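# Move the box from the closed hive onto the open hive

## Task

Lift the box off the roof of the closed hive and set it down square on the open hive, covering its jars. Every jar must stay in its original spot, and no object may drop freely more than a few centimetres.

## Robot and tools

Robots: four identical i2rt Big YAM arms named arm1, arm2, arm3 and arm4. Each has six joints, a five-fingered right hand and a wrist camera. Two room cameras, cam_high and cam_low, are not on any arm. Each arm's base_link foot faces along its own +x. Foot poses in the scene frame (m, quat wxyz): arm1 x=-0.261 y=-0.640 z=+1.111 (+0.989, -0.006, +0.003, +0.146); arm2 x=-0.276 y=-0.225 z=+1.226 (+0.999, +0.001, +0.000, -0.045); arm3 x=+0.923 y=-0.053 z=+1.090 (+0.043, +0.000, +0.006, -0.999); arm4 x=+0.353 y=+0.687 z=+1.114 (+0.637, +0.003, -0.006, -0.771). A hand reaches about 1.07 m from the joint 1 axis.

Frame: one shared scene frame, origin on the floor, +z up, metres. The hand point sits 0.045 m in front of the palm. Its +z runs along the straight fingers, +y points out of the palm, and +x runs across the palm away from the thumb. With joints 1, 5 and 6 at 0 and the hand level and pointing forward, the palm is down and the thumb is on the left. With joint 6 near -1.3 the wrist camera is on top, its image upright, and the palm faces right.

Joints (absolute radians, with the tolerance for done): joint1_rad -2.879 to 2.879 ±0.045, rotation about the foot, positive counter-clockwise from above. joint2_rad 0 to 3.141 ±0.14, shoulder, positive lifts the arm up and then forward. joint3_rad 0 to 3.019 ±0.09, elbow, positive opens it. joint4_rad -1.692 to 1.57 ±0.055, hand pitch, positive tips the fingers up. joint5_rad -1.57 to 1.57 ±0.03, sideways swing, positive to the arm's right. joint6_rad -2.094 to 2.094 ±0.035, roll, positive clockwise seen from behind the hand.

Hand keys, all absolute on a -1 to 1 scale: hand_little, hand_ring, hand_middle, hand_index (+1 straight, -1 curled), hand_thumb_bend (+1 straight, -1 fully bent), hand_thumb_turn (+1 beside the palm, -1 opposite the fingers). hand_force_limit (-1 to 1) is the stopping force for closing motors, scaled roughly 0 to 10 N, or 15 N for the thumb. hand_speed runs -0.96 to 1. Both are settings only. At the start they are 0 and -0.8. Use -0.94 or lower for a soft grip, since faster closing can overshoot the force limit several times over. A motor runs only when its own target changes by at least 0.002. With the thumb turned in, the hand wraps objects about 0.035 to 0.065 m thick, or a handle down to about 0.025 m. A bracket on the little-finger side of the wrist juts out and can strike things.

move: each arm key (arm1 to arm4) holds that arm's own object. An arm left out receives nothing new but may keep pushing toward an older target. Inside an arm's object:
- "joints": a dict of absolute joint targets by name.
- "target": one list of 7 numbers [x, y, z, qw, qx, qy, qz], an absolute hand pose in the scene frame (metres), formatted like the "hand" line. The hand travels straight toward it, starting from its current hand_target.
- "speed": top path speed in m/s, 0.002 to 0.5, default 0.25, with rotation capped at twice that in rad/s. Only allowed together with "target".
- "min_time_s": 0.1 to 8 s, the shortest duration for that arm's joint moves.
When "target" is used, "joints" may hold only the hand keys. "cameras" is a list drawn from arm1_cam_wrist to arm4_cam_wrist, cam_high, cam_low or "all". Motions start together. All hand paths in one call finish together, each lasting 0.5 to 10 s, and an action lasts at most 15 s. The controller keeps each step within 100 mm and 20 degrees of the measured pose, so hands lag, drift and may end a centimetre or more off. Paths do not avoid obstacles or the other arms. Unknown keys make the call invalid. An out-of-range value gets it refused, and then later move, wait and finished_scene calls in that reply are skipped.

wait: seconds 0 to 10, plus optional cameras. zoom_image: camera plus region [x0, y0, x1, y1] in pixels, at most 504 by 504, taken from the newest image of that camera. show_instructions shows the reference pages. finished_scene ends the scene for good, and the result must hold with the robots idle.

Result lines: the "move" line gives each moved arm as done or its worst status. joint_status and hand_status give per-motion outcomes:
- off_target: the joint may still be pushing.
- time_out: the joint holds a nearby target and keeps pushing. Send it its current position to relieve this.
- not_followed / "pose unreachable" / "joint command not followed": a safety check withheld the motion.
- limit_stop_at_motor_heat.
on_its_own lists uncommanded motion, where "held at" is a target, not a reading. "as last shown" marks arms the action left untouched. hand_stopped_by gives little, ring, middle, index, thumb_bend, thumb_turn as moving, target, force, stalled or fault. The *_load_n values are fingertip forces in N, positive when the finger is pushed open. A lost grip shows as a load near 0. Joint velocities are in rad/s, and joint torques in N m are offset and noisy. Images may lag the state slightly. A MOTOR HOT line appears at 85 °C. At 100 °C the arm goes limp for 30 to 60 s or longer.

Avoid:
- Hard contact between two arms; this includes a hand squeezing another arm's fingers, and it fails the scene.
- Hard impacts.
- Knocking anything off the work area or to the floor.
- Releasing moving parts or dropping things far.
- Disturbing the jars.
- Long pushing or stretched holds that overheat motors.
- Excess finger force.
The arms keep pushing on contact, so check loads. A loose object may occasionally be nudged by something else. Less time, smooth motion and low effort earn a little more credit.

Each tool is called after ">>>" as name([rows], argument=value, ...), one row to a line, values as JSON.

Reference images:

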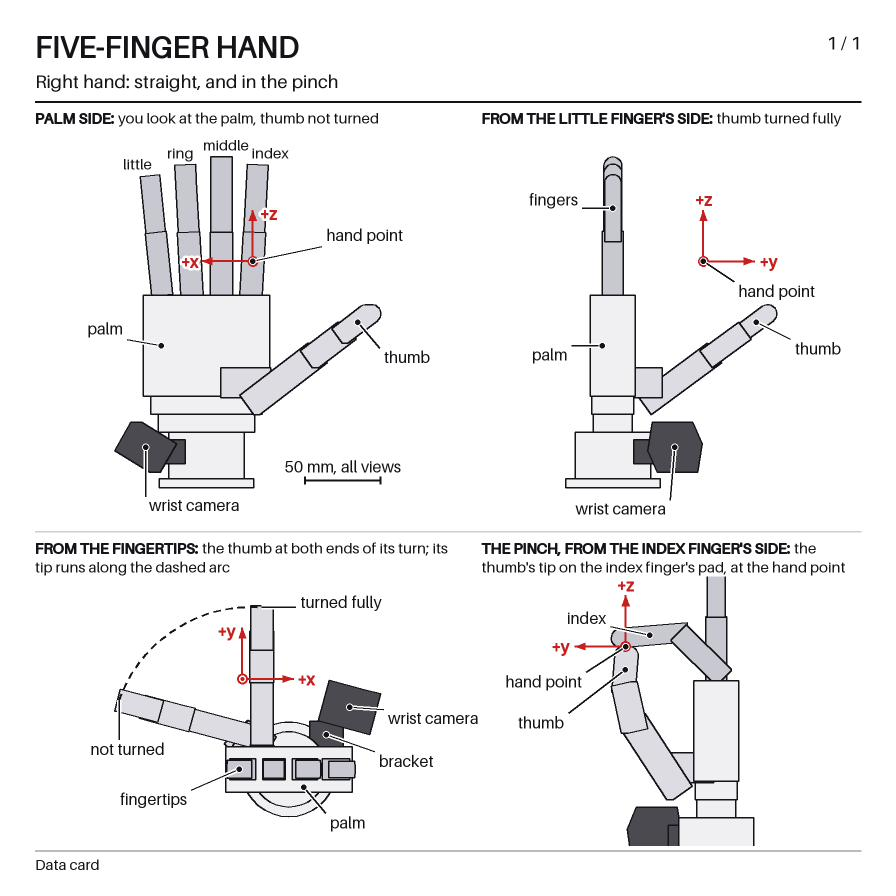

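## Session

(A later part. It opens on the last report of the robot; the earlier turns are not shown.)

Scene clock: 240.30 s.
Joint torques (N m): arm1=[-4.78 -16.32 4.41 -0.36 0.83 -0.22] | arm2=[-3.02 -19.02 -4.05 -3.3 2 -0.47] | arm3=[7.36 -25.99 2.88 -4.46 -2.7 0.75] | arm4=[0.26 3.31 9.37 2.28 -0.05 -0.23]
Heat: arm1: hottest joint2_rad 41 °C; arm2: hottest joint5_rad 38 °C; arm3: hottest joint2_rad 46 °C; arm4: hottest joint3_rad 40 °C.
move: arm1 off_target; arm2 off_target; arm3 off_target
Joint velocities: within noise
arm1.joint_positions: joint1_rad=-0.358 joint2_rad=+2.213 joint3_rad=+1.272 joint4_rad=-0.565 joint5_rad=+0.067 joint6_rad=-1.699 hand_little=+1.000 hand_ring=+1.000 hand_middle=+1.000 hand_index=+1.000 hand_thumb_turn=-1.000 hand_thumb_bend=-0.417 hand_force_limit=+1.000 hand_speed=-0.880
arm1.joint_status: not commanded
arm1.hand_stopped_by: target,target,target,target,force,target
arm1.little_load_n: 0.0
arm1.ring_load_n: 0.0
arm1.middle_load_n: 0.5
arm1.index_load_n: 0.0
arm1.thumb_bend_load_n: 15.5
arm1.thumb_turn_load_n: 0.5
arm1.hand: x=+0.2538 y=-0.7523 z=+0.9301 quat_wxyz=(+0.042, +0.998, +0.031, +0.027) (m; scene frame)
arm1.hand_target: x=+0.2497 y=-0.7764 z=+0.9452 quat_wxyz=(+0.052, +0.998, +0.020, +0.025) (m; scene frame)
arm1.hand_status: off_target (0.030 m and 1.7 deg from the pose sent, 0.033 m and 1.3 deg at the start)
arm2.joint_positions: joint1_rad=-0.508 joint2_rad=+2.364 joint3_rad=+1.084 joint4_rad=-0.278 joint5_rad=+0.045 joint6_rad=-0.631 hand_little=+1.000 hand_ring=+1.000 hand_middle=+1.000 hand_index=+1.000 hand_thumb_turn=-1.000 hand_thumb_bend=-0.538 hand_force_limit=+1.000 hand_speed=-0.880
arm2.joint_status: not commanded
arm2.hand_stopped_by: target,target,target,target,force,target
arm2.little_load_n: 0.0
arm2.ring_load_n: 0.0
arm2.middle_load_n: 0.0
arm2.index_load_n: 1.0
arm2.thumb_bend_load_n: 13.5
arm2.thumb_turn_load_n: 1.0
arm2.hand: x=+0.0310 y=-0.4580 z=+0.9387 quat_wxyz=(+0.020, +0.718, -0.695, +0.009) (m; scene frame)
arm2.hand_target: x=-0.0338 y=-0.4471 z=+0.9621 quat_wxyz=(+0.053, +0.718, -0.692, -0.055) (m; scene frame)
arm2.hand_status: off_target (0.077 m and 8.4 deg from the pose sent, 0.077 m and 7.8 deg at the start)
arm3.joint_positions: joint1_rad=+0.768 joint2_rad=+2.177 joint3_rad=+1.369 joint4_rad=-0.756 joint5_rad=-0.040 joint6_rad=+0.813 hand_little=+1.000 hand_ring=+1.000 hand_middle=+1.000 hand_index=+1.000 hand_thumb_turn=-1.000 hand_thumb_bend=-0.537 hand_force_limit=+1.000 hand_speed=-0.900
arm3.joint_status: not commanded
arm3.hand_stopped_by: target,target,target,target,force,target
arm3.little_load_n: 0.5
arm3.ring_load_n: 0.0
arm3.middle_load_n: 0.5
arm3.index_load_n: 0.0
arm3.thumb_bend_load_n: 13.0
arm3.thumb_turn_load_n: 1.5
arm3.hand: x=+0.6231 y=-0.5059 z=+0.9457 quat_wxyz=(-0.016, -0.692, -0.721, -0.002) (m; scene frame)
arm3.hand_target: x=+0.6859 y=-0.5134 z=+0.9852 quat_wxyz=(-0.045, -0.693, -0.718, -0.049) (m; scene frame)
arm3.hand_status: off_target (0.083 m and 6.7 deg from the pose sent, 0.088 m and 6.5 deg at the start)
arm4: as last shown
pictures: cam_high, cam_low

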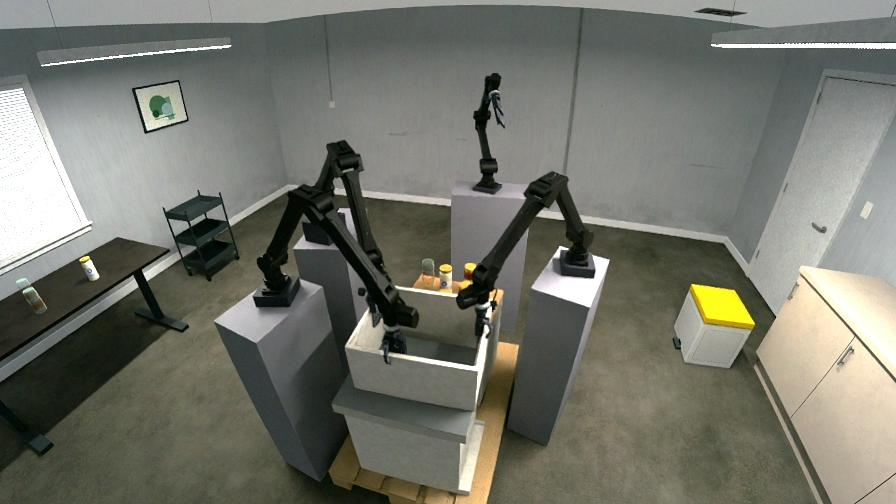

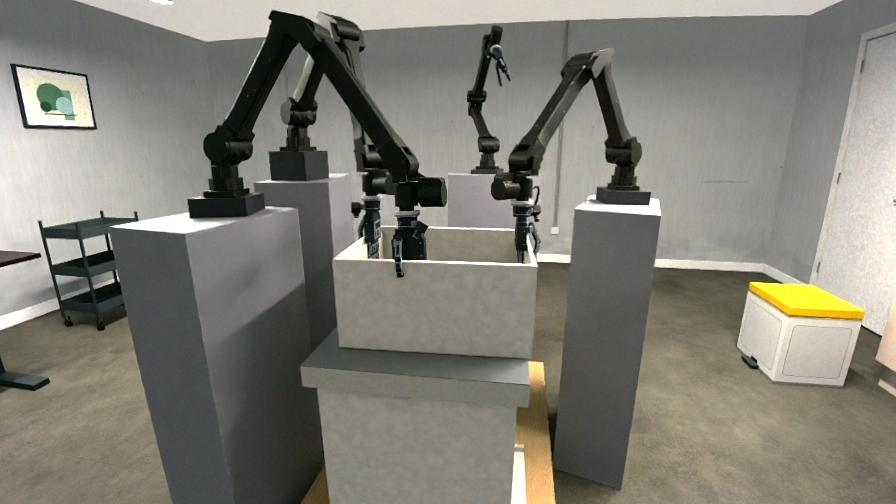

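>>> move(arm1={"target": [0.250, -0.780, 0.960, 0.0523, 0.9980, 0.0200, 0.0300], "speed": 0.03}, arm2={"target": [-0.040, -0.448, 0.977, 0.0565, 0.7171, -0.6926, -0.0545], "speed": 0.03}, arm3={"target": [0.688, -0.512, 1.004, 0.0486, 0.6928, 0.7175, 0.0504], "speed": 0.03}, cameras=["cam_low"])

>>> zoom_image(camera="cam_low", region=[300, 200, 560, 400])

Scene clock: 241.87 s.
Joint torques (N m): arm1=[-5.07 -16.73 4.22 -0.34 0.77 -0.25] | arm2=[-2.96 -18.9 -3.71 -3.75 1.89 -0.42] | arm3=[6.36 -26.52 3.26 -4.52 -2.51 0.76] | arm4=[0.73 3.08 9.39 2.29 -0.08 -0.21]
Heat: arm1: hottest joint2_rad 41 °C; arm2: hottest joint5_rad 38 °C; arm3: hottest joint2_rad 46 °C; arm4: hottest joint3_rad 40 °C.
move: arm1 off_target; arm2 off_target; arm3 off_target
Joint velocities: within noise
arm1.joint_positions: joint1_rad=-0.360 joint2_rad=+2.186 joint3_rad=+1.266 joint4_rad=-0.577 joint5_rad=+0.067 joint6_rad=-1.702 hand_little=+1.000 hand_ring=+1.000 hand_middle=+1.000 hand_index=+1.000 hand_thumb_turn=-1.000 hand_thumb_bend=-0.417 hand_force_limit=+1.000 hand_speed=-0.880
arm1.joint_status: not commanded
arm1.hand_stopped_by: target,target,target,target,force,target
arm1.little_load_n: 0.0
arm1.ring_load_n: 0.0
arm1.middle_load_n: 0.5
arm1.index_load_n: 0.0
arm1.thumb_bend_load_n: 15.5
arm1.thumb_turn_load_n: 1.0
arm1.hand: x=+0.2556 y=-0.7535 z=+0.9424 quat_wxyz=(+0.043, +0.998, +0.031, +0.031) (m; scene frame)
arm1.hand_target: x=+0.2496 y=-0.7792 z=+0.9590 quat_wxyz=(+0.052, +0.998, +0.020, +0.030) (m; scene frame)
arm1.hand_status: off_target (0.032 m and 1.7 deg from the pose sent, 0.041 m and 1.7 deg at the start)
arm2.joint_positions: joint1_rad=-0.508 joint2_rad=+2.335 joint3_rad=+1.068 joint4_rad=-0.280 joint5_rad=+0.047 joint6_rad=-0.631 hand_little=+1.000 hand_ring=+1.000 hand_middle=+1.000 hand_index=+1.000 hand_thumb_turn=-1.000 hand_thumb_bend=-0.538 hand_force_limit=+1.000 hand_speed=-0.880
arm2.joint_status: not commanded
arm2.hand_stopped_by: target,target,target,target,force,target
arm2.little_load_n: 0.0
arm2.ring_load_n: 0.0
arm2.middle_load_n: 0.0
arm2.index_load_n: 0.5
arm2.thumb_bend_load_n: 13.0
arm2.thumb_turn_load_n: 1.0
arm2.hand: x=+0.0320 y=-0.4593 z=+0.9488 quat_wxyz=(+0.020, +0.718, -0.696, +0.015) (m; scene frame)
arm2.hand_target: x=-0.0337 y=-0.4456 z=+0.9720 quat_wxyz=(+0.053, +0.718, -0.692, -0.055) (m; scene frame)
arm2.hand_status: off_target (0.078 m and 9.0 deg from the pose sent, 0.081 m and 8.4 deg at the start)
arm3.joint_positions: joint1_rad=+0.768 joint2_rad=+2.153 joint3_rad=+1.369 joint4_rad=-0.781 joint5_rad=-0.045 joint6_rad=+0.813 hand_little=+1.000 hand_ring=+1.000 hand_middle=+1.000 hand_index=+1.000 hand_thumb_turn=-1.000 hand_thumb_bend=-0.537 hand_force_limit=+1.000 hand_speed=-0.900
arm3.joint_status: not commanded
arm3.hand_stopped_by: target,target,target,target,force,target
arm3.little_load_n: 0.5
arm3.ring_load_n: 0.5
arm3.middle_load_n: 0.0
arm3.index_load_n: 0.0
arm3.thumb_bend_load_n: 13.5
arm3.thumb_turn_load_n: 1.5
arm3.hand: x=+0.6241 y=-0.5064 z=+0.9589 quat_wxyz=(-0.018, -0.692, -0.721, -0.003) (m; scene frame)
arm3.hand_target: x=+0.6824 y=-0.5111 z=+0.9978 quat_wxyz=(-0.046, -0.693, -0.718, -0.049) (m; scene frame)
arm3.hand_status: off_target (0.078 m and 6.5 deg from the pose sent, 0.087 m and 6.7 deg at the start)
arm4: as last shown
pictures: cam_low

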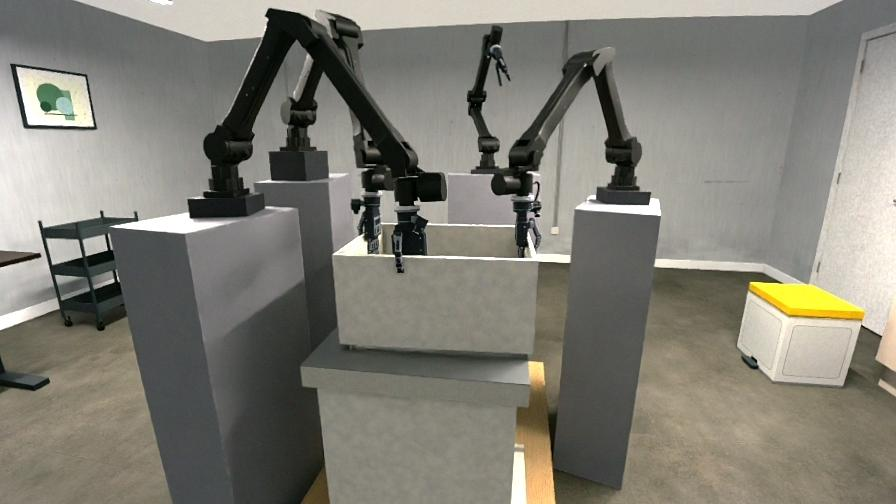

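Scaled by 1.938 from the camera's 896x504 image, which has a finer 1280x720 frame.

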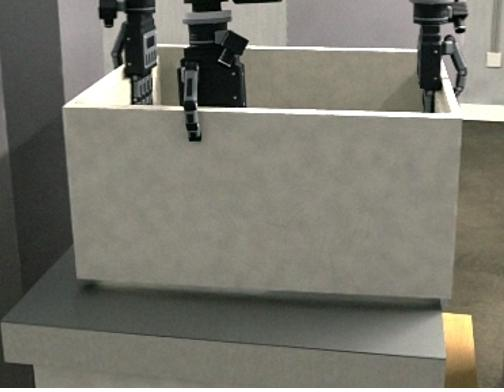

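>>> move(arm1={"target": [0.250, -0.780, 1.033, 0.0523, 0.9980, 0.0200, 0.0300], "speed": 0.04}, arm2={"target": [-0.040, -0.448, 1.047, 0.0565, 0.7171, -0.6926, -0.0545], "speed": 0.04}, arm3={"target": [0.688, -0.512, 1.074, 0.0486, 0.6928, 0.7175, 0.0504], "speed": 0.04}, cameras=["cam_low"])

>>> zoom_image(camera="cam_low", region=[300, 170, 560, 370])

Scene clock: 244.97 s.
Joint torques (N m): arm1=[-5.01 -16.38 5.7 -0.69 0.81 -0.27] | arm2=[-2.84 -18.37 -2.25 -4.07 1.84 -0.44] | arm3=[6.12 -24.47 5.35 -5.05 -2.72 0.74] | arm4=[0.67 2.84 9.29 2.26 -0.08 -0.22]
Heat: arm1: hottest joint2_rad 41 °C; arm2: hottest joint5_rad 38 °C; arm3: hottest joint2_rad 46 °C; arm4: hottest joint3_rad 40 °C.
move: arm1 off_target; arm2 off_target; arm3 off_target
Joint velocities: within noise
arm1.joint_positions: joint1_rad=-0.362 joint2_rad=+2.049 joint3_rad=+1.264 joint4_rad=-0.716 joint5_rad=+0.066 joint6_rad=-1.702 hand_little=+1.000 hand_ring=+1.000 hand_middle=+1.000 hand_index=+1.000 hand_thumb_turn=-1.000 hand_thumb_bend=-0.417 hand_force_limit=+1.000 hand_speed=-0.880
arm1.joint_status: not commanded
arm1.hand_stopped_by: target,target,target,target,force,target
arm1.little_load_n: 0.0
arm1.ring_load_n: 0.0
arm1.middle_load_n: 0.0
arm1.index_load_n: 0.0
arm1.thumb_bend_load_n: 15.5
arm1.thumb_turn_load_n: 1.0
arm1.hand: x=+0.2539 y=-0.7534 z=+1.0113 quat_wxyz=(+0.042, +0.998, +0.030, +0.029) (m; scene frame)
arm1.hand_target: x=+0.2496 y=-0.7793 z=+1.0319 quat_wxyz=(+0.052, +0.998, +0.020, +0.030) (m; scene frame)
arm1.hand_status: off_target (0.035 m and 1.6 deg from the pose sent, 0.095 m and 1.7 deg at the start)
arm2.joint_positions: joint1_rad=-0.508 joint2_rad=+2.151 joint3_rad=+1.014 joint4_rad=-0.411 joint5_rad=+0.049 joint6_rad=-0.631 hand_little=+1.000 hand_ring=+1.000 hand_middle=+1.000 hand_index=+1.000 hand_thumb_turn=-1.000 hand_thumb_bend=-0.538 hand_force_limit=+1.000 hand_speed=-0.880
arm2.joint_status: not commanded
arm2.hand_stopped_by: target,target,target,target,force,target
arm2.little_load_n: 0.0
arm2.ring_load_n: 0.0
arm2.middle_load_n: 0.0
arm2.index_load_n: 0.5
arm2.thumb_bend_load_n: 12.5
arm2.thumb_turn_load_n: 1.0
arm2.hand: x=+0.0307 y=-0.4590 z=+1.0195 quat_wxyz=(+0.021, +0.718, -0.696, +0.014) (m; scene frame)
arm2.hand_target: x=-0.0333 y=-0.4460 z=+1.0417 quat_wxyz=(+0.053, +0.718, -0.692, -0.054) (m; scene frame)
arm2.hand_status: off_target (0.077 m and 8.8 deg from the pose sent, 0.122 m and 9.0 deg at the start)
arm3.joint_positions: joint1_rad=+0.768 joint2_rad=+2.038 joint3_rad=+1.387 joint4_rad=-0.913 joint5_rad=-0.040 joint6_rad=+0.813 hand_little=+1.000 hand_ring=+1.000 hand_middle=+1.000 hand_index=+1.000 hand_thumb_turn=-1.000 hand_thumb_bend=-0.537 hand_force_limit=+1.000 hand_speed=-0.900
arm3.joint_status: not commanded
arm3.hand_stopped_by: target,target,target,target,force,target
arm3.little_load_n: 0.5
arm3.ring_load_n: 0.5
arm3.middle_load_n: 0.0
arm3.index_load_n: 0.5
arm3.thumb_bend_load_n: 13.0
arm3.thumb_turn_load_n: 1.5
arm3.hand: x=+0.6236 y=-0.5064 z=+1.0252 quat_wxyz=(-0.016, -0.692, -0.722, -0.003) (m; scene frame)
arm3.hand_target: x=+0.6822 y=-0.5113 z=+1.0679 quat_wxyz=(-0.046, -0.693, -0.718, -0.048) (m; scene frame)
arm3.hand_status: off_target (0.081 m and 6.7 deg from the pose sent, 0.132 m and 6.5 deg at the start)
arm4: as last shown
pictures: cam_low

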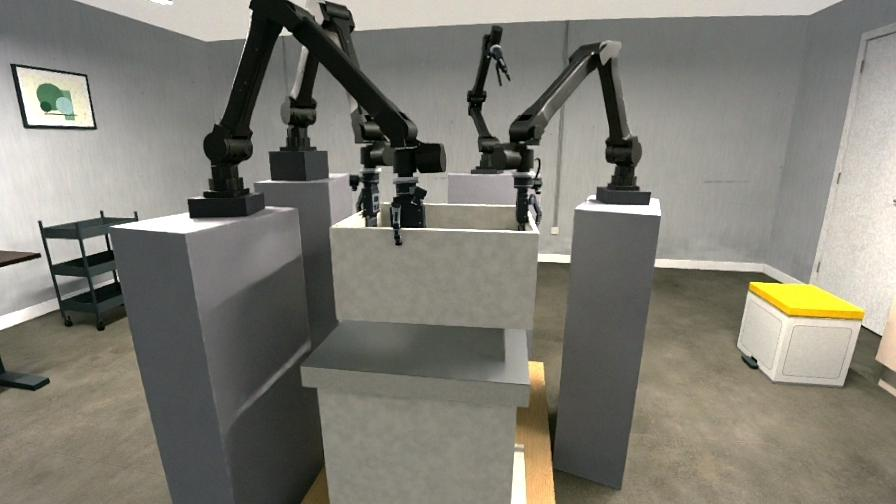

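Scaled by 1.938 from the camera's 896x504 image, which has a finer 1280x720 frame.

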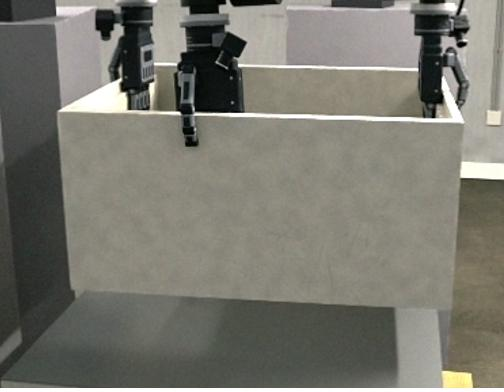

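>>> move(arm1={"target": [0.250, -0.780, 1.120, 0.0523, 0.9980, 0.0200, 0.0300], "speed": 0.04}, arm2={"target": [-0.040, -0.448, 1.126, 0.0565, 0.7171, -0.6926, -0.0545], "speed": 0.04}, arm3={"target": [0.688, -0.512, 1.158, 0.0486, 0.6928, 0.7175, 0.0504], "speed": 0.04}, cameras=["cam_low", "cam_high", "arm4_cam_wrist"])

>>> zoom_image(camera="cam_low", region=[300, 140, 560, 340])

Scene clock: 248.13 s.
Joint torques (N m): arm1=[-5.3 -15.85 8.92 -1.31 0.91 -0.29] | arm2=[-3.02 -17.73 0.17 -4.44 1.8 -0.49] | arm3=[6.65 -27.34 7.13 -5.48 -2.9 0.61] | arm4=[0.5 2.96 9.39 2.24 -0.05 -0.21]
Heat: arm1: hottest joint2_rad 41 °C; arm2: hottest joint5_rad 38 °C; arm3: hottest joint2_rad 47 °C; arm4: hottest joint3_rad 40 °C.
move: arm1 off_target; arm2 off_target; arm3 off_target
Joint velocities: within noise
arm1.joint_positions: joint1_rad=-0.362 joint2_rad=+1.912 joint3_rad=+1.286 joint4_rad=-0.897 joint5_rad=+0.065 joint6_rad=-1.702 hand_little=+1.000 hand_ring=+1.000 hand_middle=+1.000 hand_index=+1.000 hand_thumb_turn=-1.000 hand_thumb_bend=-0.417 hand_force_limit=+1.000 hand_speed=-0.880
arm1.joint_status: not commanded
arm1.hand_stopped_by: target,target,target,target,force,target
arm1.little_load_n: 0.0
arm1.ring_load_n: 0.0
arm1.middle_load_n: 0.5
arm1.index_load_n: 0.0
arm1.thumb_bend_load_n: 16.0
arm1.thumb_turn_load_n: 0.5
arm1.hand: x=+0.2441 y=-0.7515 z=+1.0867 quat_wxyz=(+0.041, +0.999, +0.031, +0.019) (m; scene frame)
arm1.hand_target: x=+0.2488 y=-0.7793 z=+1.1191 quat_wxyz=(+0.053, +0.998, +0.020, +0.030) (m; scene frame)
arm1.hand_status: off_target (0.044 m and 2.2 deg from the pose sent, 0.112 m and 1.6 deg at the start)
arm2.joint_positions: joint1_rad=-0.508 joint2_rad=+1.954 joint3_rad=+0.984 joint4_rad=-0.590 joint5_rad=+0.050 joint6_rad=-0.626 hand_little=+1.000 hand_ring=+1.000 hand_middle=+1.000 hand_index=+1.000 hand_thumb_turn=-1.000 hand_thumb_bend=-0.538 hand_force_limit=+1.000 hand_speed=-0.880
arm2.joint_status: not commanded
arm2.hand_stopped_by: target,target,target,target,force,target
arm2.little_load_n: 0.0
arm2.ring_load_n: -0.5
arm2.middle_load_n: 0.0
arm2.index_load_n: 1.0
arm2.thumb_bend_load_n: 13.5
arm2.thumb_turn_load_n: 1.0
arm2.hand: x=+0.0247 y=-0.4551 z=+1.0984 quat_wxyz=(+0.023, +0.716, -0.697, +0.008) (m; scene frame)
arm2.hand_target: x=-0.0336 y=-0.4465 z=+1.1206 quat_wxyz=(+0.053, +0.718, -0.692, -0.054) (m; scene frame)
arm2.hand_status: off_target (0.071 m and 8.2 deg from the pose sent, 0.128 m and 8.8 deg at the start)
arm3.joint_positions: joint1_rad=+0.761 joint2_rad=+1.944 joint3_rad=+1.463 joint4_rad=-1.087 joint5_rad=-0.034 joint6_rad=+0.817 hand_little=+1.000 hand_ring=+1.000 hand_middle=+1.000 hand_index=+1.000 hand_thumb_turn=-1.000 hand_thumb_bend=-0.537 hand_force_limit=+1.000 hand_speed=-0.900
arm3.joint_status: not commanded
arm3.hand_stopped_by: target,target,target,target,force,target
arm3.little_load_n: 0.5
arm3.ring_load_n: 0.5
arm3.middle_load_n: 0.5
arm3.index_load_n: 0.0
arm3.thumb_bend_load_n: 14.0
arm3.thumb_turn_load_n: 2.0
arm3.hand: x=+0.6169 y=-0.5079 z=+1.1001 quat_wxyz=(-0.013, -0.696, -0.718, -0.004) (m; scene frame)
arm3.hand_target: x=+0.6809 y=-0.5114 z=+1.1511 quat_wxyz=(-0.046, -0.693, -0.718, -0.048) (m; scene frame)
arm3.hand_status: off_target (0.092 m and 6.7 deg from the pose sent, 0.148 m and 6.7 deg at the start)
arm4: as last shown
pictures: arm4_cam_wrist, cam_high, cam_low

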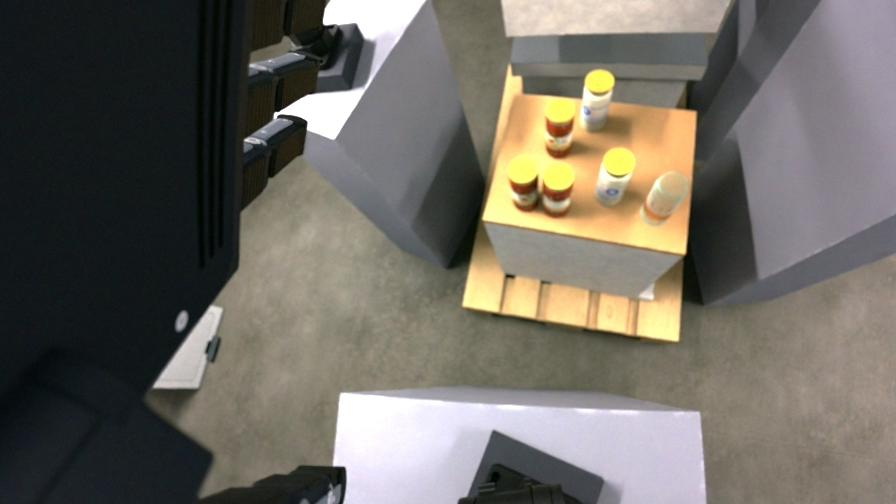

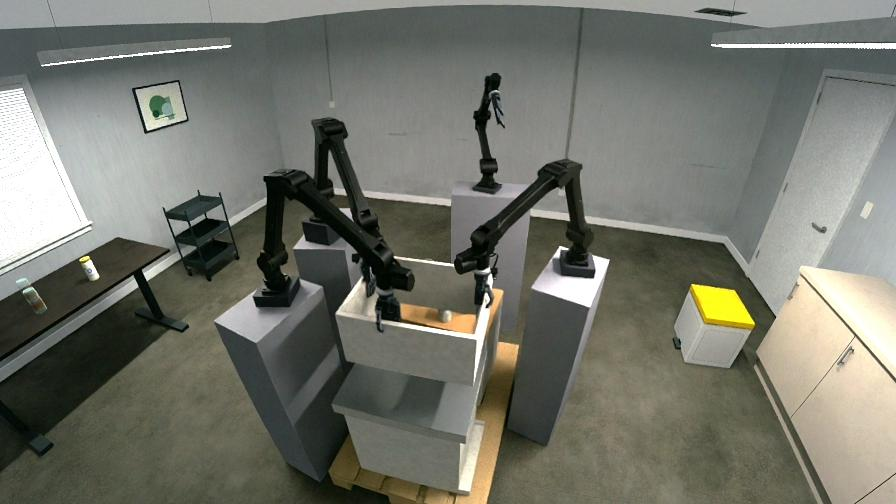

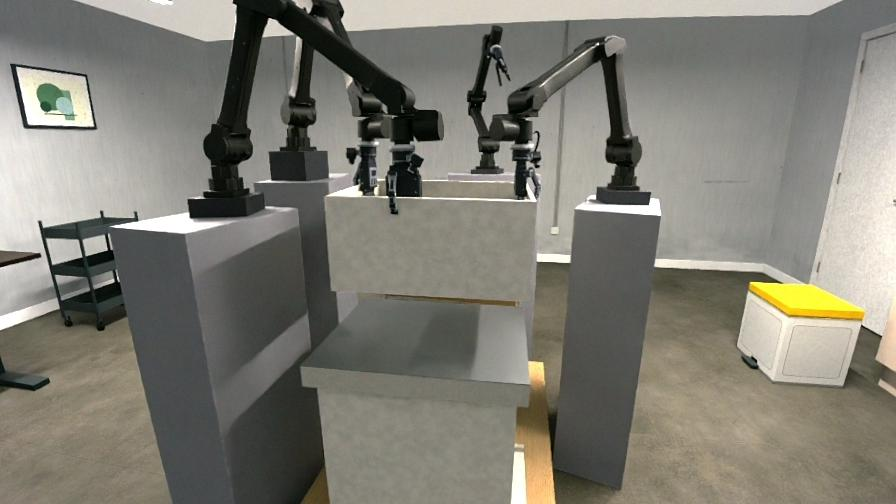

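Scaled by 1.938 from the camera's 896x504 image, which has a finer 1280x720 frame.

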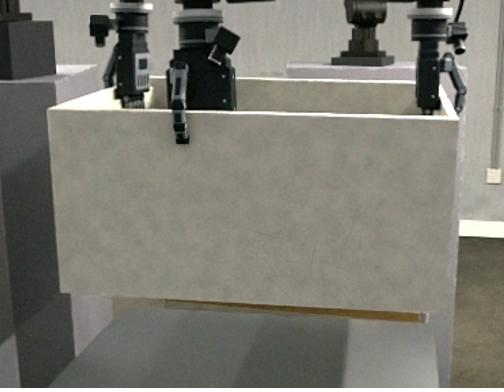

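>>> move(arm1={"target": [0.247, -0.666, 1.125, 0.0523, 0.9981, 0.0105, 0.0300], "speed": 0.05}, arm2={"target": [-0.031, -0.334, 1.121, 0.0561, 0.7123, -0.6974, -0.0549], "speed": 0.05}, arm3={"target": [0.678, -0.400, 1.149, 0.0490, 0.6979, 0.7127, 0.0500], "speed": 0.05}, cameras=["cam_low", "cam_high"])

>>> zoom_image(camera="cam_low", region=[300, 140, 560, 340])

Scene clock: 254.77 s.
Joint torques (N m): arm1=[-3.31 -15.68 8.32 -1.55 1.34 0] | arm2=[0.38 -14.68 -1.39 -3.22 0.88 -0.15] | arm3=[4.48 -22.65 3.88 -4.04 -2.35 0.35] | arm4=[0.44 3.31 9.43 2.32 -0.06 -0.23]
Heat: arm1: hottest joint2_rad 42 °C; arm2: hottest joint5_rad 38 °C; arm3: hottest joint5_rad 48 °C; arm4: hottest joint3_rad 40 °C.
move: arm1 off_target; arm2 off_target; arm3 off_target
Joint velocities: within noise
arm1.joint_positions: joint1_rad=-0.173 joint2_rad=+1.897 joint3_rad=+1.300 joint4_rad=-0.927 joint5_rad=+0.067 joint6_rad=-1.498 hand_little=+1.000 hand_ring=+1.000 hand_middle=+1.000 hand_index=+1.000 hand_thumb_turn=-1.000 hand_thumb_bend=-0.417 hand_force_limit=+1.000 hand_speed=-0.880
arm1.joint_status: not commanded
arm1.hand_stopped_by: target,target,target,target,force,target
arm1.little_load_n: 0.0
arm1.ring_load_n: 0.0
arm1.middle_load_n: 1.0
arm1.index_load_n: 0.0
arm1.thumb_bend_load_n: 15.5
arm1.thumb_turn_load_n: 0.5
arm1.hand: x=+0.2443 y=-0.6502 z=+1.0965 quat_wxyz=(+0.037, +0.999, +0.023, +0.025) (m; scene frame)
arm1.hand_target: x=+0.2467 y=-0.6658 z=+1.1242 quat_wxyz=(+0.052, +0.998, +0.011, +0.030) (m; scene frame)
arm1.hand_status: off_target (0.033 m and 2.4 deg from the pose sent, 0.094 m and 3.0 deg at the start)
arm2.joint_positions: joint1_rad=-0.287 joint2_rad=+1.868 joint3_rad=+0.858 joint4_rad=-0.573 joint5_rad=+0.042 joint6_rad=-0.393 hand_little=+1.000 hand_ring=+1.000 hand_middle=+1.000 hand_index=+1.000 hand_thumb_turn=-1.000 hand_thumb_bend=-0.537 hand_force_limit=+1.000 hand_speed=-0.880
arm2.joint_status: not commanded
arm2.hand_stopped_by: target,target,target,target,force,target
arm2.little_load_n: 0.0
arm2.ring_load_n: 0.0
arm2.middle_load_n: 1.0
arm2.index_load_n: 1.0
arm2.thumb_bend_load_n: 16.0
arm2.thumb_turn_load_n: 1.0
arm2.hand: x=+0.0296 y=-0.3499 z=+1.1074 quat_wxyz=(+0.021, +0.712, -0.702, +0.002) (m; scene frame)
arm2.hand_target: x=-0.0268 y=-0.3344 z=+1.1178 quat_wxyz=(+0.055, +0.713, -0.697, -0.055) (m; scene frame)
arm2.hand_status: off_target (0.064 m and 7.6 deg from the pose sent, 0.135 m and 8.2 deg at the start)
arm3.joint_positions: joint1_rad=+0.627 joint2_rad=+1.773 joint3_rad=+1.237 joint4_rad=-1.055 joint5_rad=-0.037 joint6_rad=+0.688 hand_little=+1.000 hand_ring=+1.000 hand_middle=+1.000 hand_index=+1.000 hand_thumb_turn=-1.000 hand_thumb_bend=-0.537 hand_force_limit=+1.000 hand_speed=-0.900
arm3.joint_status: not commanded
arm3.hand_stopped_by: target,target,target,target,force,target
arm3.little_load_n: 0.5
arm3.ring_load_n: 0.5
arm3.middle_load_n: 0.5
arm3.index_load_n: 0.0
arm3.thumb_bend_load_n: 14.0
arm3.thumb_turn_load_n: 1.5
arm3.hand: x=+0.6203 y=-0.4069 z=+1.1133 quat_wxyz=(-0.015, -0.698, -0.716, -0.013) (m; scene frame)
arm3.hand_target: x=+0.6725 y=-0.4005 z=+1.1436 quat_wxyz=(-0.047, -0.698, -0.713, -0.050) (m; scene frame)
arm3.hand_status: off_target (0.068 m and 5.8 deg from the pose sent, 0.133 m and 6.7 deg at the start)
arm4: as last shown
pictures: cam_high, cam_low

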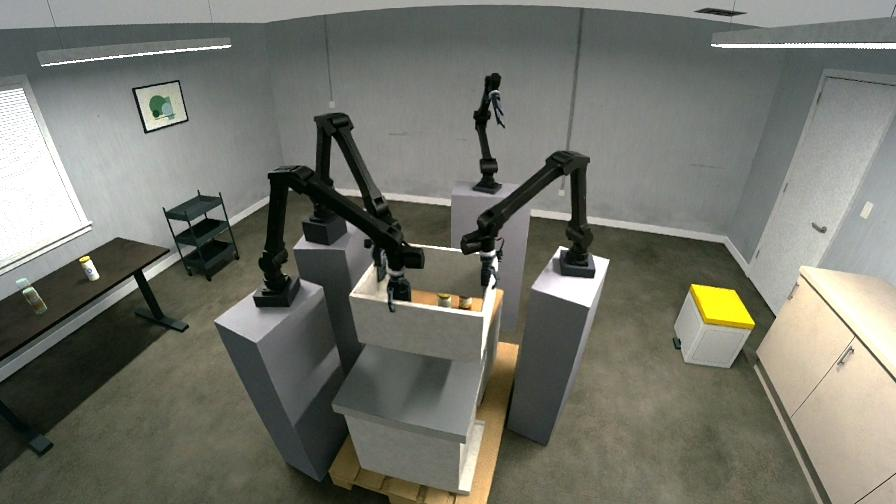

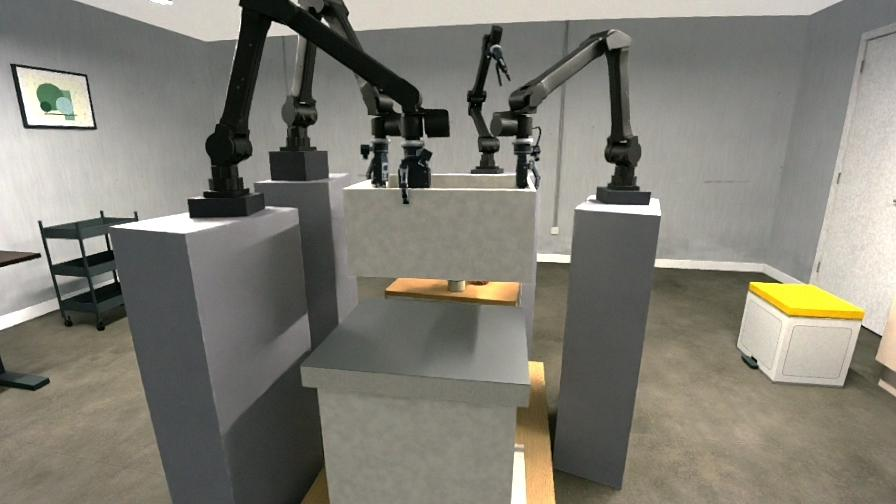

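Scaled by 1.938 from the camera's 896x504 image, which has a finer 1280x720 frame.

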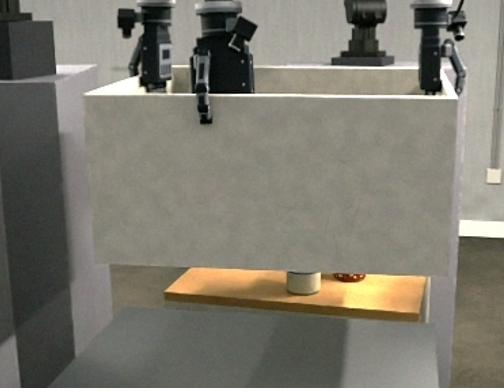

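>>> move(arm1={"target": [0.243, -0.545, 1.128, 0.0523, 0.9981, 0.0050, 0.0300], "speed": 0.06}, arm2={"target": [-0.026, -0.210, 1.116, 0.0556, 0.7079, -0.7019, -0.0551], "speed": 0.06}, arm3={"target": [0.672, -0.287, 1.138, 0.0495, 0.7019, 0.7079, 0.0495], "speed": 0.06}, cameras=["cam_low", "cam_high"])

>>> zoom_image(camera="cam_low", region=[300, 120, 560, 320])

Scene clock: 258.13 s.
Joint torques (N m): arm1=[-2.61 -14.62 9.33 -1.69 1.08 -0.07] | arm2=[2.55 -13.22 -1.68 -3.1 -0.79 0.02] | arm3=[2.2 -18.43 3.84 -4 -1.56 0.09] | arm4=[0.62 3.25 9.33 2.29 -0.06 -0.21]
Heat: arm1: hottest joint2_rad 42 °C; arm2: hottest joint5_rad 38 °C; arm3: hottest joint5_rad 48 °C; arm4: hottest joint3_rad 40 °C.
move: arm1 off_target; arm2 off_target; arm3 off_target
Joint velocities: within noise
arm1.joint_positions: joint1_rad=+0.044 joint2_rad=+1.921 joint3_rad=+1.378 joint4_rad=-0.988 joint5_rad=+0.084 joint6_rad=-1.260 hand_little=+1.000 hand_ring=+1.000 hand_middle=+1.000 hand_index=+1.000 hand_thumb_turn=-1.000 hand_thumb_bend=-0.417 hand_force_limit=+1.000 hand_speed=-0.880
arm1.joint_status: not commanded
arm1.hand_stopped_by: target,target,target,target,force,target
arm1.little_load_n: 0.0
arm1.ring_load_n: 0.0
arm1.middle_load_n: 0.0
arm1.index_load_n: 0.0
arm1.thumb_bend_load_n: 15.0
arm1.thumb_turn_load_n: 1.0
arm1.hand: x=+0.2369 y=-0.5334 z=+1.1081 quat_wxyz=(+0.039, +0.999, +0.012, +0.030) (m; scene frame)
arm1.hand_target: x=+0.2428 y=-0.5449 z=+1.1277 quat_wxyz=(+0.052, +0.998, +0.005, +0.031) (m; scene frame)
arm1.hand_status: off_target (0.024 m and 1.7 deg from the pose sent, 0.110 m and 2.8 deg at the start)
arm2.joint_positions: joint1_rad=+0.027 joint2_rad=+1.839 joint3_rad=+0.797 joint4_rad=-0.547 joint5_rad=+0.036 joint6_rad=-0.063 hand_little=+1.000 hand_ring=+1.000 hand_middle=+1.000 hand_index=+1.000 hand_thumb_turn=-1.000 hand_thumb_bend=-0.537 hand_force_limit=+1.000 hand_speed=-0.880
arm2.joint_status: not commanded
arm2.hand_stopped_by: target,target,target,target,force,target
arm2.little_load_n: 0.0
arm2.ring_load_n: 0.5
arm2.middle_load_n: 1.0
arm2.index_load_n: 0.5
arm2.thumb_bend_load_n: 16.5
arm2.thumb_turn_load_n: 1.0
arm2.hand: x=+0.0379 y=-0.2255 z=+1.1060 quat_wxyz=(+0.019, +0.707, -0.707, +0.004) (m; scene frame)
arm2.hand_target: x=-0.0219 y=-0.2124 z=+1.1135 quat_wxyz=(+0.056, +0.707, -0.703, -0.054) (m; scene frame)
arm2.hand_status: off_target (0.066 m and 8.0 deg from the pose sent, 0.151 m and 7.6 deg at the start)
arm3.joint_positions: joint1_rad=+0.432 joint2_rad=+1.624 joint3_rad=+1.029 joint4_rad=-1.006 joint5_rad=-0.041 joint6_rad=+0.511 hand_little=+1.000 hand_ring=+1.000 hand_middle=+1.000 hand_index=+1.000 hand_thumb_turn=-1.000 hand_thumb_bend=-0.537 hand_force_limit=+1.000 hand_speed=-0.900
arm3.joint_status: not commanded
arm3.hand_stopped_by: target,target,target,target,force,target
arm3.little_load_n: 0.5
arm3.ring_load_n: 0.5
arm3.middle_load_n: 0.5
arm3.index_load_n: 0.5
arm3.thumb_bend_load_n: 14.0
arm3.thumb_turn_load_n: 2.0
arm3.hand: x=+0.6243 y=-0.2975 z=+1.1136 quat_wxyz=(-0.019, -0.705, -0.709, -0.014) (m; scene frame)
arm3.hand_target: x=+0.6678 y=-0.2881 z=+1.1337 quat_wxyz=(-0.049, -0.703, -0.708, -0.049) (m; scene frame)
arm3.hand_status: off_target (0.055 m and 5.4 deg from the pose sent, 0.133 m and 5.9 deg at the start)
arm4.joint_positions: joint1_rad=+0.584 joint2_rad=+0.612 joint3_rad=+1.380 joint4_rad=-1.427 joint5_rad=-0.032 joint6_rad=-0.991 hand_little=+1.000 hand_ring=+1.000 hand_middle=+1.000 hand_index=+1.000 hand_thumb_turn=+1.000 hand_thumb_bend=+1.000 hand_force_limit=+0.000 hand_speed=-0.800
arm4.joint_status: not commanded
arm4.hand_stopped_by: target,target,target,target,target,target
arm4.little_load_n: 0.0
arm4.ring_load_n: 0.0
arm4.middle_load_n: -0.5
arm4.index_load_n: 0.0
arm4.thumb_bend_load_n: 0.0
arm4.thumb_turn_load_n: 0.0
arm4.hand: x=+0.3995 y=+0.4923 z=+1.5734 quat_wxyz=(+0.113, +0.575, -0.686, +0.430) (m; scene frame)
arm4.hand_target: x=+0.3992 y=+0.4928 z=+1.5818 quat_wxyz=(+0.116, +0.572, -0.683, +0.439) (m; scene frame)
arm4.hand_status: not commanded
pictures: cam_high, cam_low

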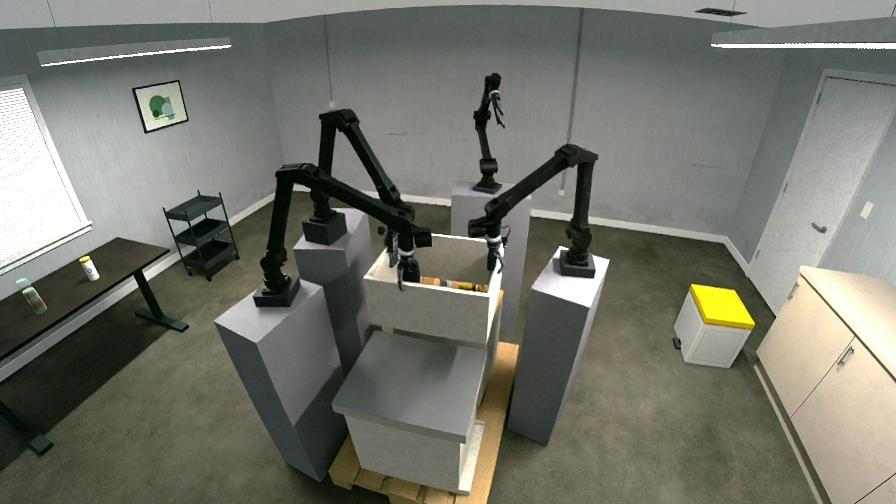

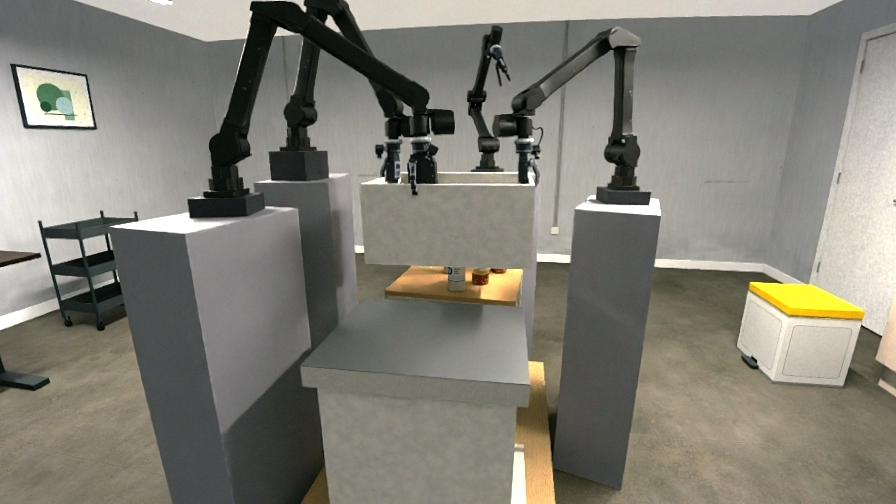

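Scaled by 1.938 from the camera's 896x504 image, which has a finer 1280x720 frame.

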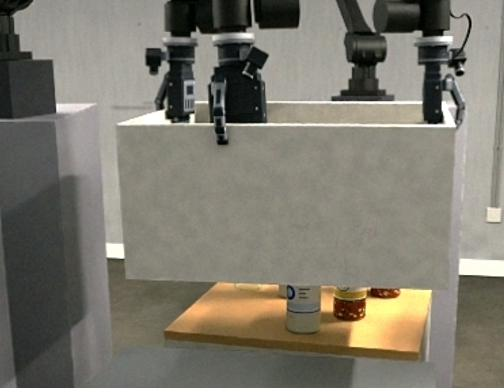

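>>> move(arm1={"target": [0.242, -0.458, 1.119, 0.0523, 0.9981, 0.0010, 0.0300], "speed": 0.05}, arm2={"target": [-0.030, -0.115, 1.117, 0.0553, 0.7055, -0.7043, -0.0553], "speed": 0.05}, arm3={"target": [0.667, -0.197, 1.133, 0.0495, 0.7043, 0.7055, 0.0495], "speed": 0.05}, cameras=["cam_low", "cam_high", "arm4_cam_wrist"])

>>> zoom_image(camera="cam_low", region=[330, 110, 570, 300])

Scene clock: 262.50 s.
Joint torques (N m): arm1=[-3.55 -14.45 9.46 -1.31 1.19 -0.1] | arm2=[4.54 -12.98 -0.49 -3.33 -1.88 0.23] | arm3=[1.38 -16.67 3.28 -3.99 -1.02 0.08] | arm4=[0.44 3.19 9.33 2.22 -0.05 -0.22]
Heat: arm1: hottest joint2_rad 42 °C; arm2: hottest joint5_rad 38 °C; arm3: hottest joint2_rad 46 °C; arm4: hottest joint3_rad 40 °C.
move: arm1 off_target; arm2 off_target; arm3 off_target
Joint velocities: within noise
arm1.joint_positions: joint1_rad=+0.197 joint2_rad=+1.995 joint3_rad=+1.496 joint4_rad=-1.044 joint5_rad=+0.084 joint6_rad=-1.104 hand_little=+1.000 hand_ring=+1.000 hand_middle=+1.000 hand_index=+1.000 hand_thumb_turn=-1.000 hand_thumb_bend=-0.417 hand_force_limit=+1.000 hand_speed=-0.880
arm1.joint_status: not commanded
arm1.hand_stopped_by: target,target,target,target,force,target
arm1.little_load_n: 0.0
arm1.ring_load_n: 0.0
arm1.middle_load_n: 0.5
arm1.index_load_n: 0.0
arm1.thumb_bend_load_n: 15.0
arm1.thumb_turn_load_n: 1.0
arm1.hand: x=+0.2305 y=-0.4410 z=+1.1056 quat_wxyz=(+0.037, +0.999, +0.012, +0.029) (m; scene frame)
arm1.hand_target: x=+0.2414 y=-0.4579 z=+1.1188 quat_wxyz=(+0.052, +0.998, +0.001, +0.030) (m; scene frame)
arm1.hand_status: off_target (0.025 m and 2.1 deg from the pose sent, 0.076 m and 2.0 deg at the start)
arm2.joint_positions: joint1_rad=+0.274 joint2_rad=+1.839 joint3_rad=+0.793 joint4_rad=-0.545 joint5_rad=+0.024 joint6_rad=+0.186 hand_little=+1.000 hand_ring=+1.000 hand_middle=+1.000 hand_index=+1.000 hand_thumb_turn=-1.000 hand_thumb_bend=-0.537 hand_force_limit=+1.000 hand_speed=-0.880
arm2.joint_status: not commanded
arm2.hand_stopped_by: target,target,target,target,force,target
arm2.little_load_n: 0.0
arm2.ring_load_n: 0.5
arm2.middle_load_n: 0.5
arm2.index_load_n: 0.5
arm2.thumb_bend_load_n: 15.0
arm2.thumb_turn_load_n: 1.0
arm2.hand: x=+0.0316 y=-0.1309 z=+1.1054 quat_wxyz=(+0.015, +0.706, -0.708, +0.003) (m; scene frame)
arm2.hand_target: x=-0.0258 y=-0.1190 z=+1.1146 quat_wxyz=(+0.057, +0.705, -0.705, -0.053) (m; scene frame)
arm2.hand_status: off_target (0.065 m and 8.1 deg from the pose sent, 0.130 m and 8.0 deg at the start)
arm3.joint_positions: joint1_rad=+0.223 joint2_rad=+1.556 joint3_rad=+0.936 joint4_rad=-0.988 joint5_rad=-0.030 joint6_rad=+0.303 hand_little=+1.000 hand_ring=+1.000 hand_middle=+1.000 hand_index=+1.000 hand_thumb_turn=-1.000 hand_thumb_bend=-0.537 hand_force_limit=+1.000 hand_speed=-0.900
arm3.joint_status: not commanded
arm3.hand_stopped_by: target,target,target,target,force,target
arm3.little_load_n: 0.0
arm3.ring_load_n: 0.0
arm3.middle_load_n: 0.5
arm3.index_load_n: 0.5
arm3.thumb_bend_load_n: 13.0
arm3.thumb_turn_load_n: 1.5
arm3.hand: x=+0.6187 y=-0.2059 z=+1.1117 quat_wxyz=(-0.017, -0.705, -0.709, -0.014) (m; scene frame)
arm3.hand_target: x=+0.6627 y=-0.1982 z=+1.1284 quat_wxyz=(-0.049, -0.705, -0.706, -0.049) (m; scene frame)
arm3.hand_status: off_target (0.054 m and 5.5 deg from the pose sent, 0.111 m and 5.4 deg at the start)
arm4: as last shown
arm4.middle_load_n: 0.0
pictures: arm4_cam_wrist, cam_high, cam_low

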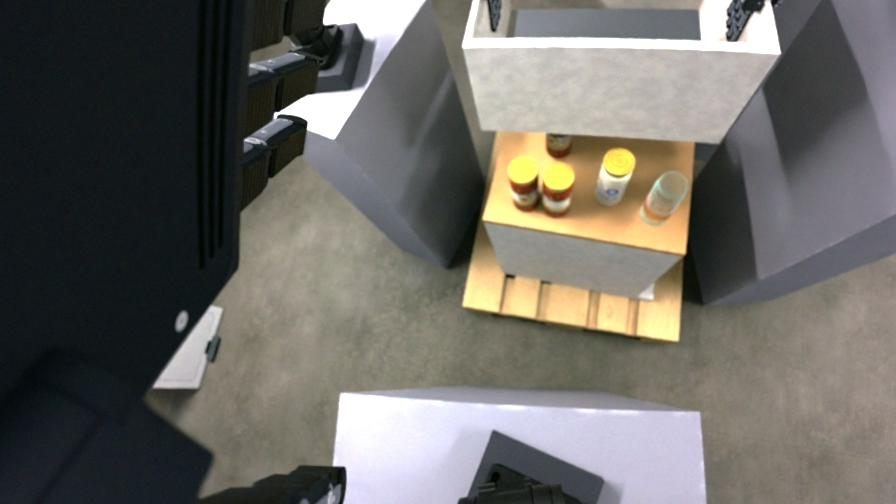

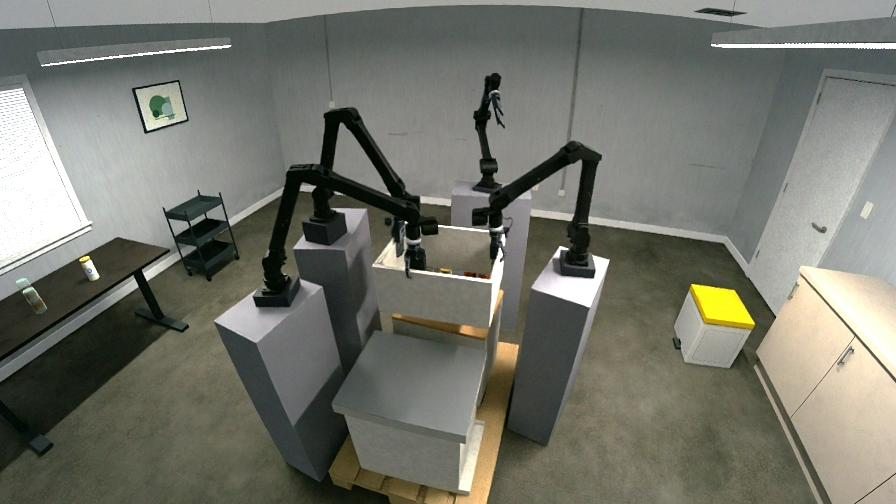

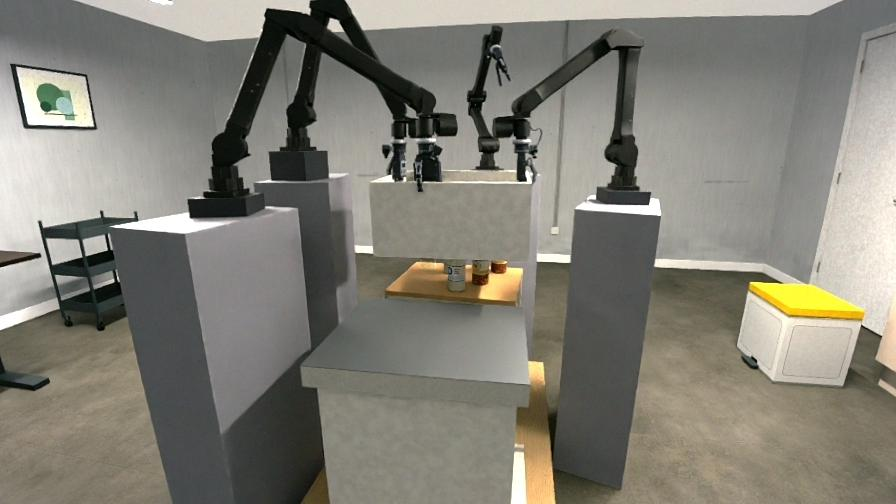

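Scaled by 2.100 from the camera's 896x504 image, which has a finer 1280x720 frame.

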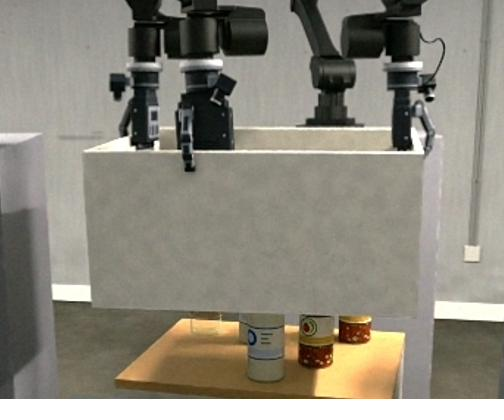

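>>> zoom_image(camera="cam_high", region=[360, 210, 520, 360])

>>> zoom_image(camera="arm4_cam_wrist", region=[440, 0, 800, 340])

Scaled by 3.150 from the camera's 896x504 image, which has a finer 1280x720 frame.

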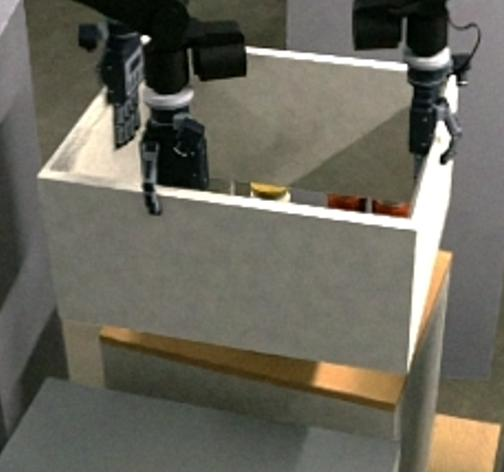

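Scaled by 1.400 from the camera's 896x504 image, which has a finer 1280x720 frame.

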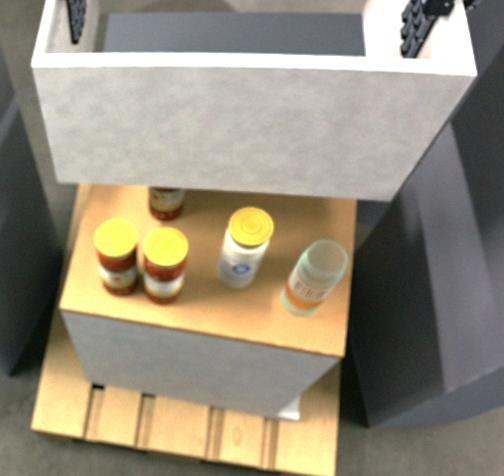

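>>> zoom_image(camera="cam_high", region=[370, 290, 510, 360])

>>> zoom_image(camera="cam_high", region=[365, 215, 515, 290])

Scaled by 3.600 from the camera's 896x504 image, which has a finer 1280x720 frame.

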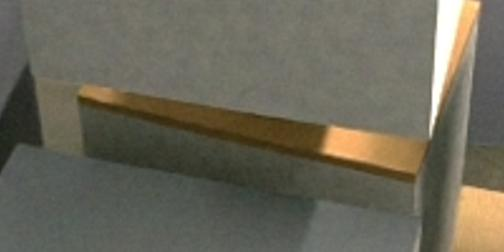

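Scaled by 3.360 from the camera's 896x504 image, which has a finer 1280x720 frame.

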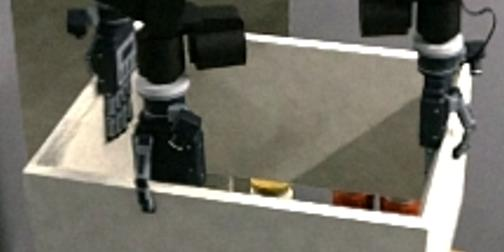

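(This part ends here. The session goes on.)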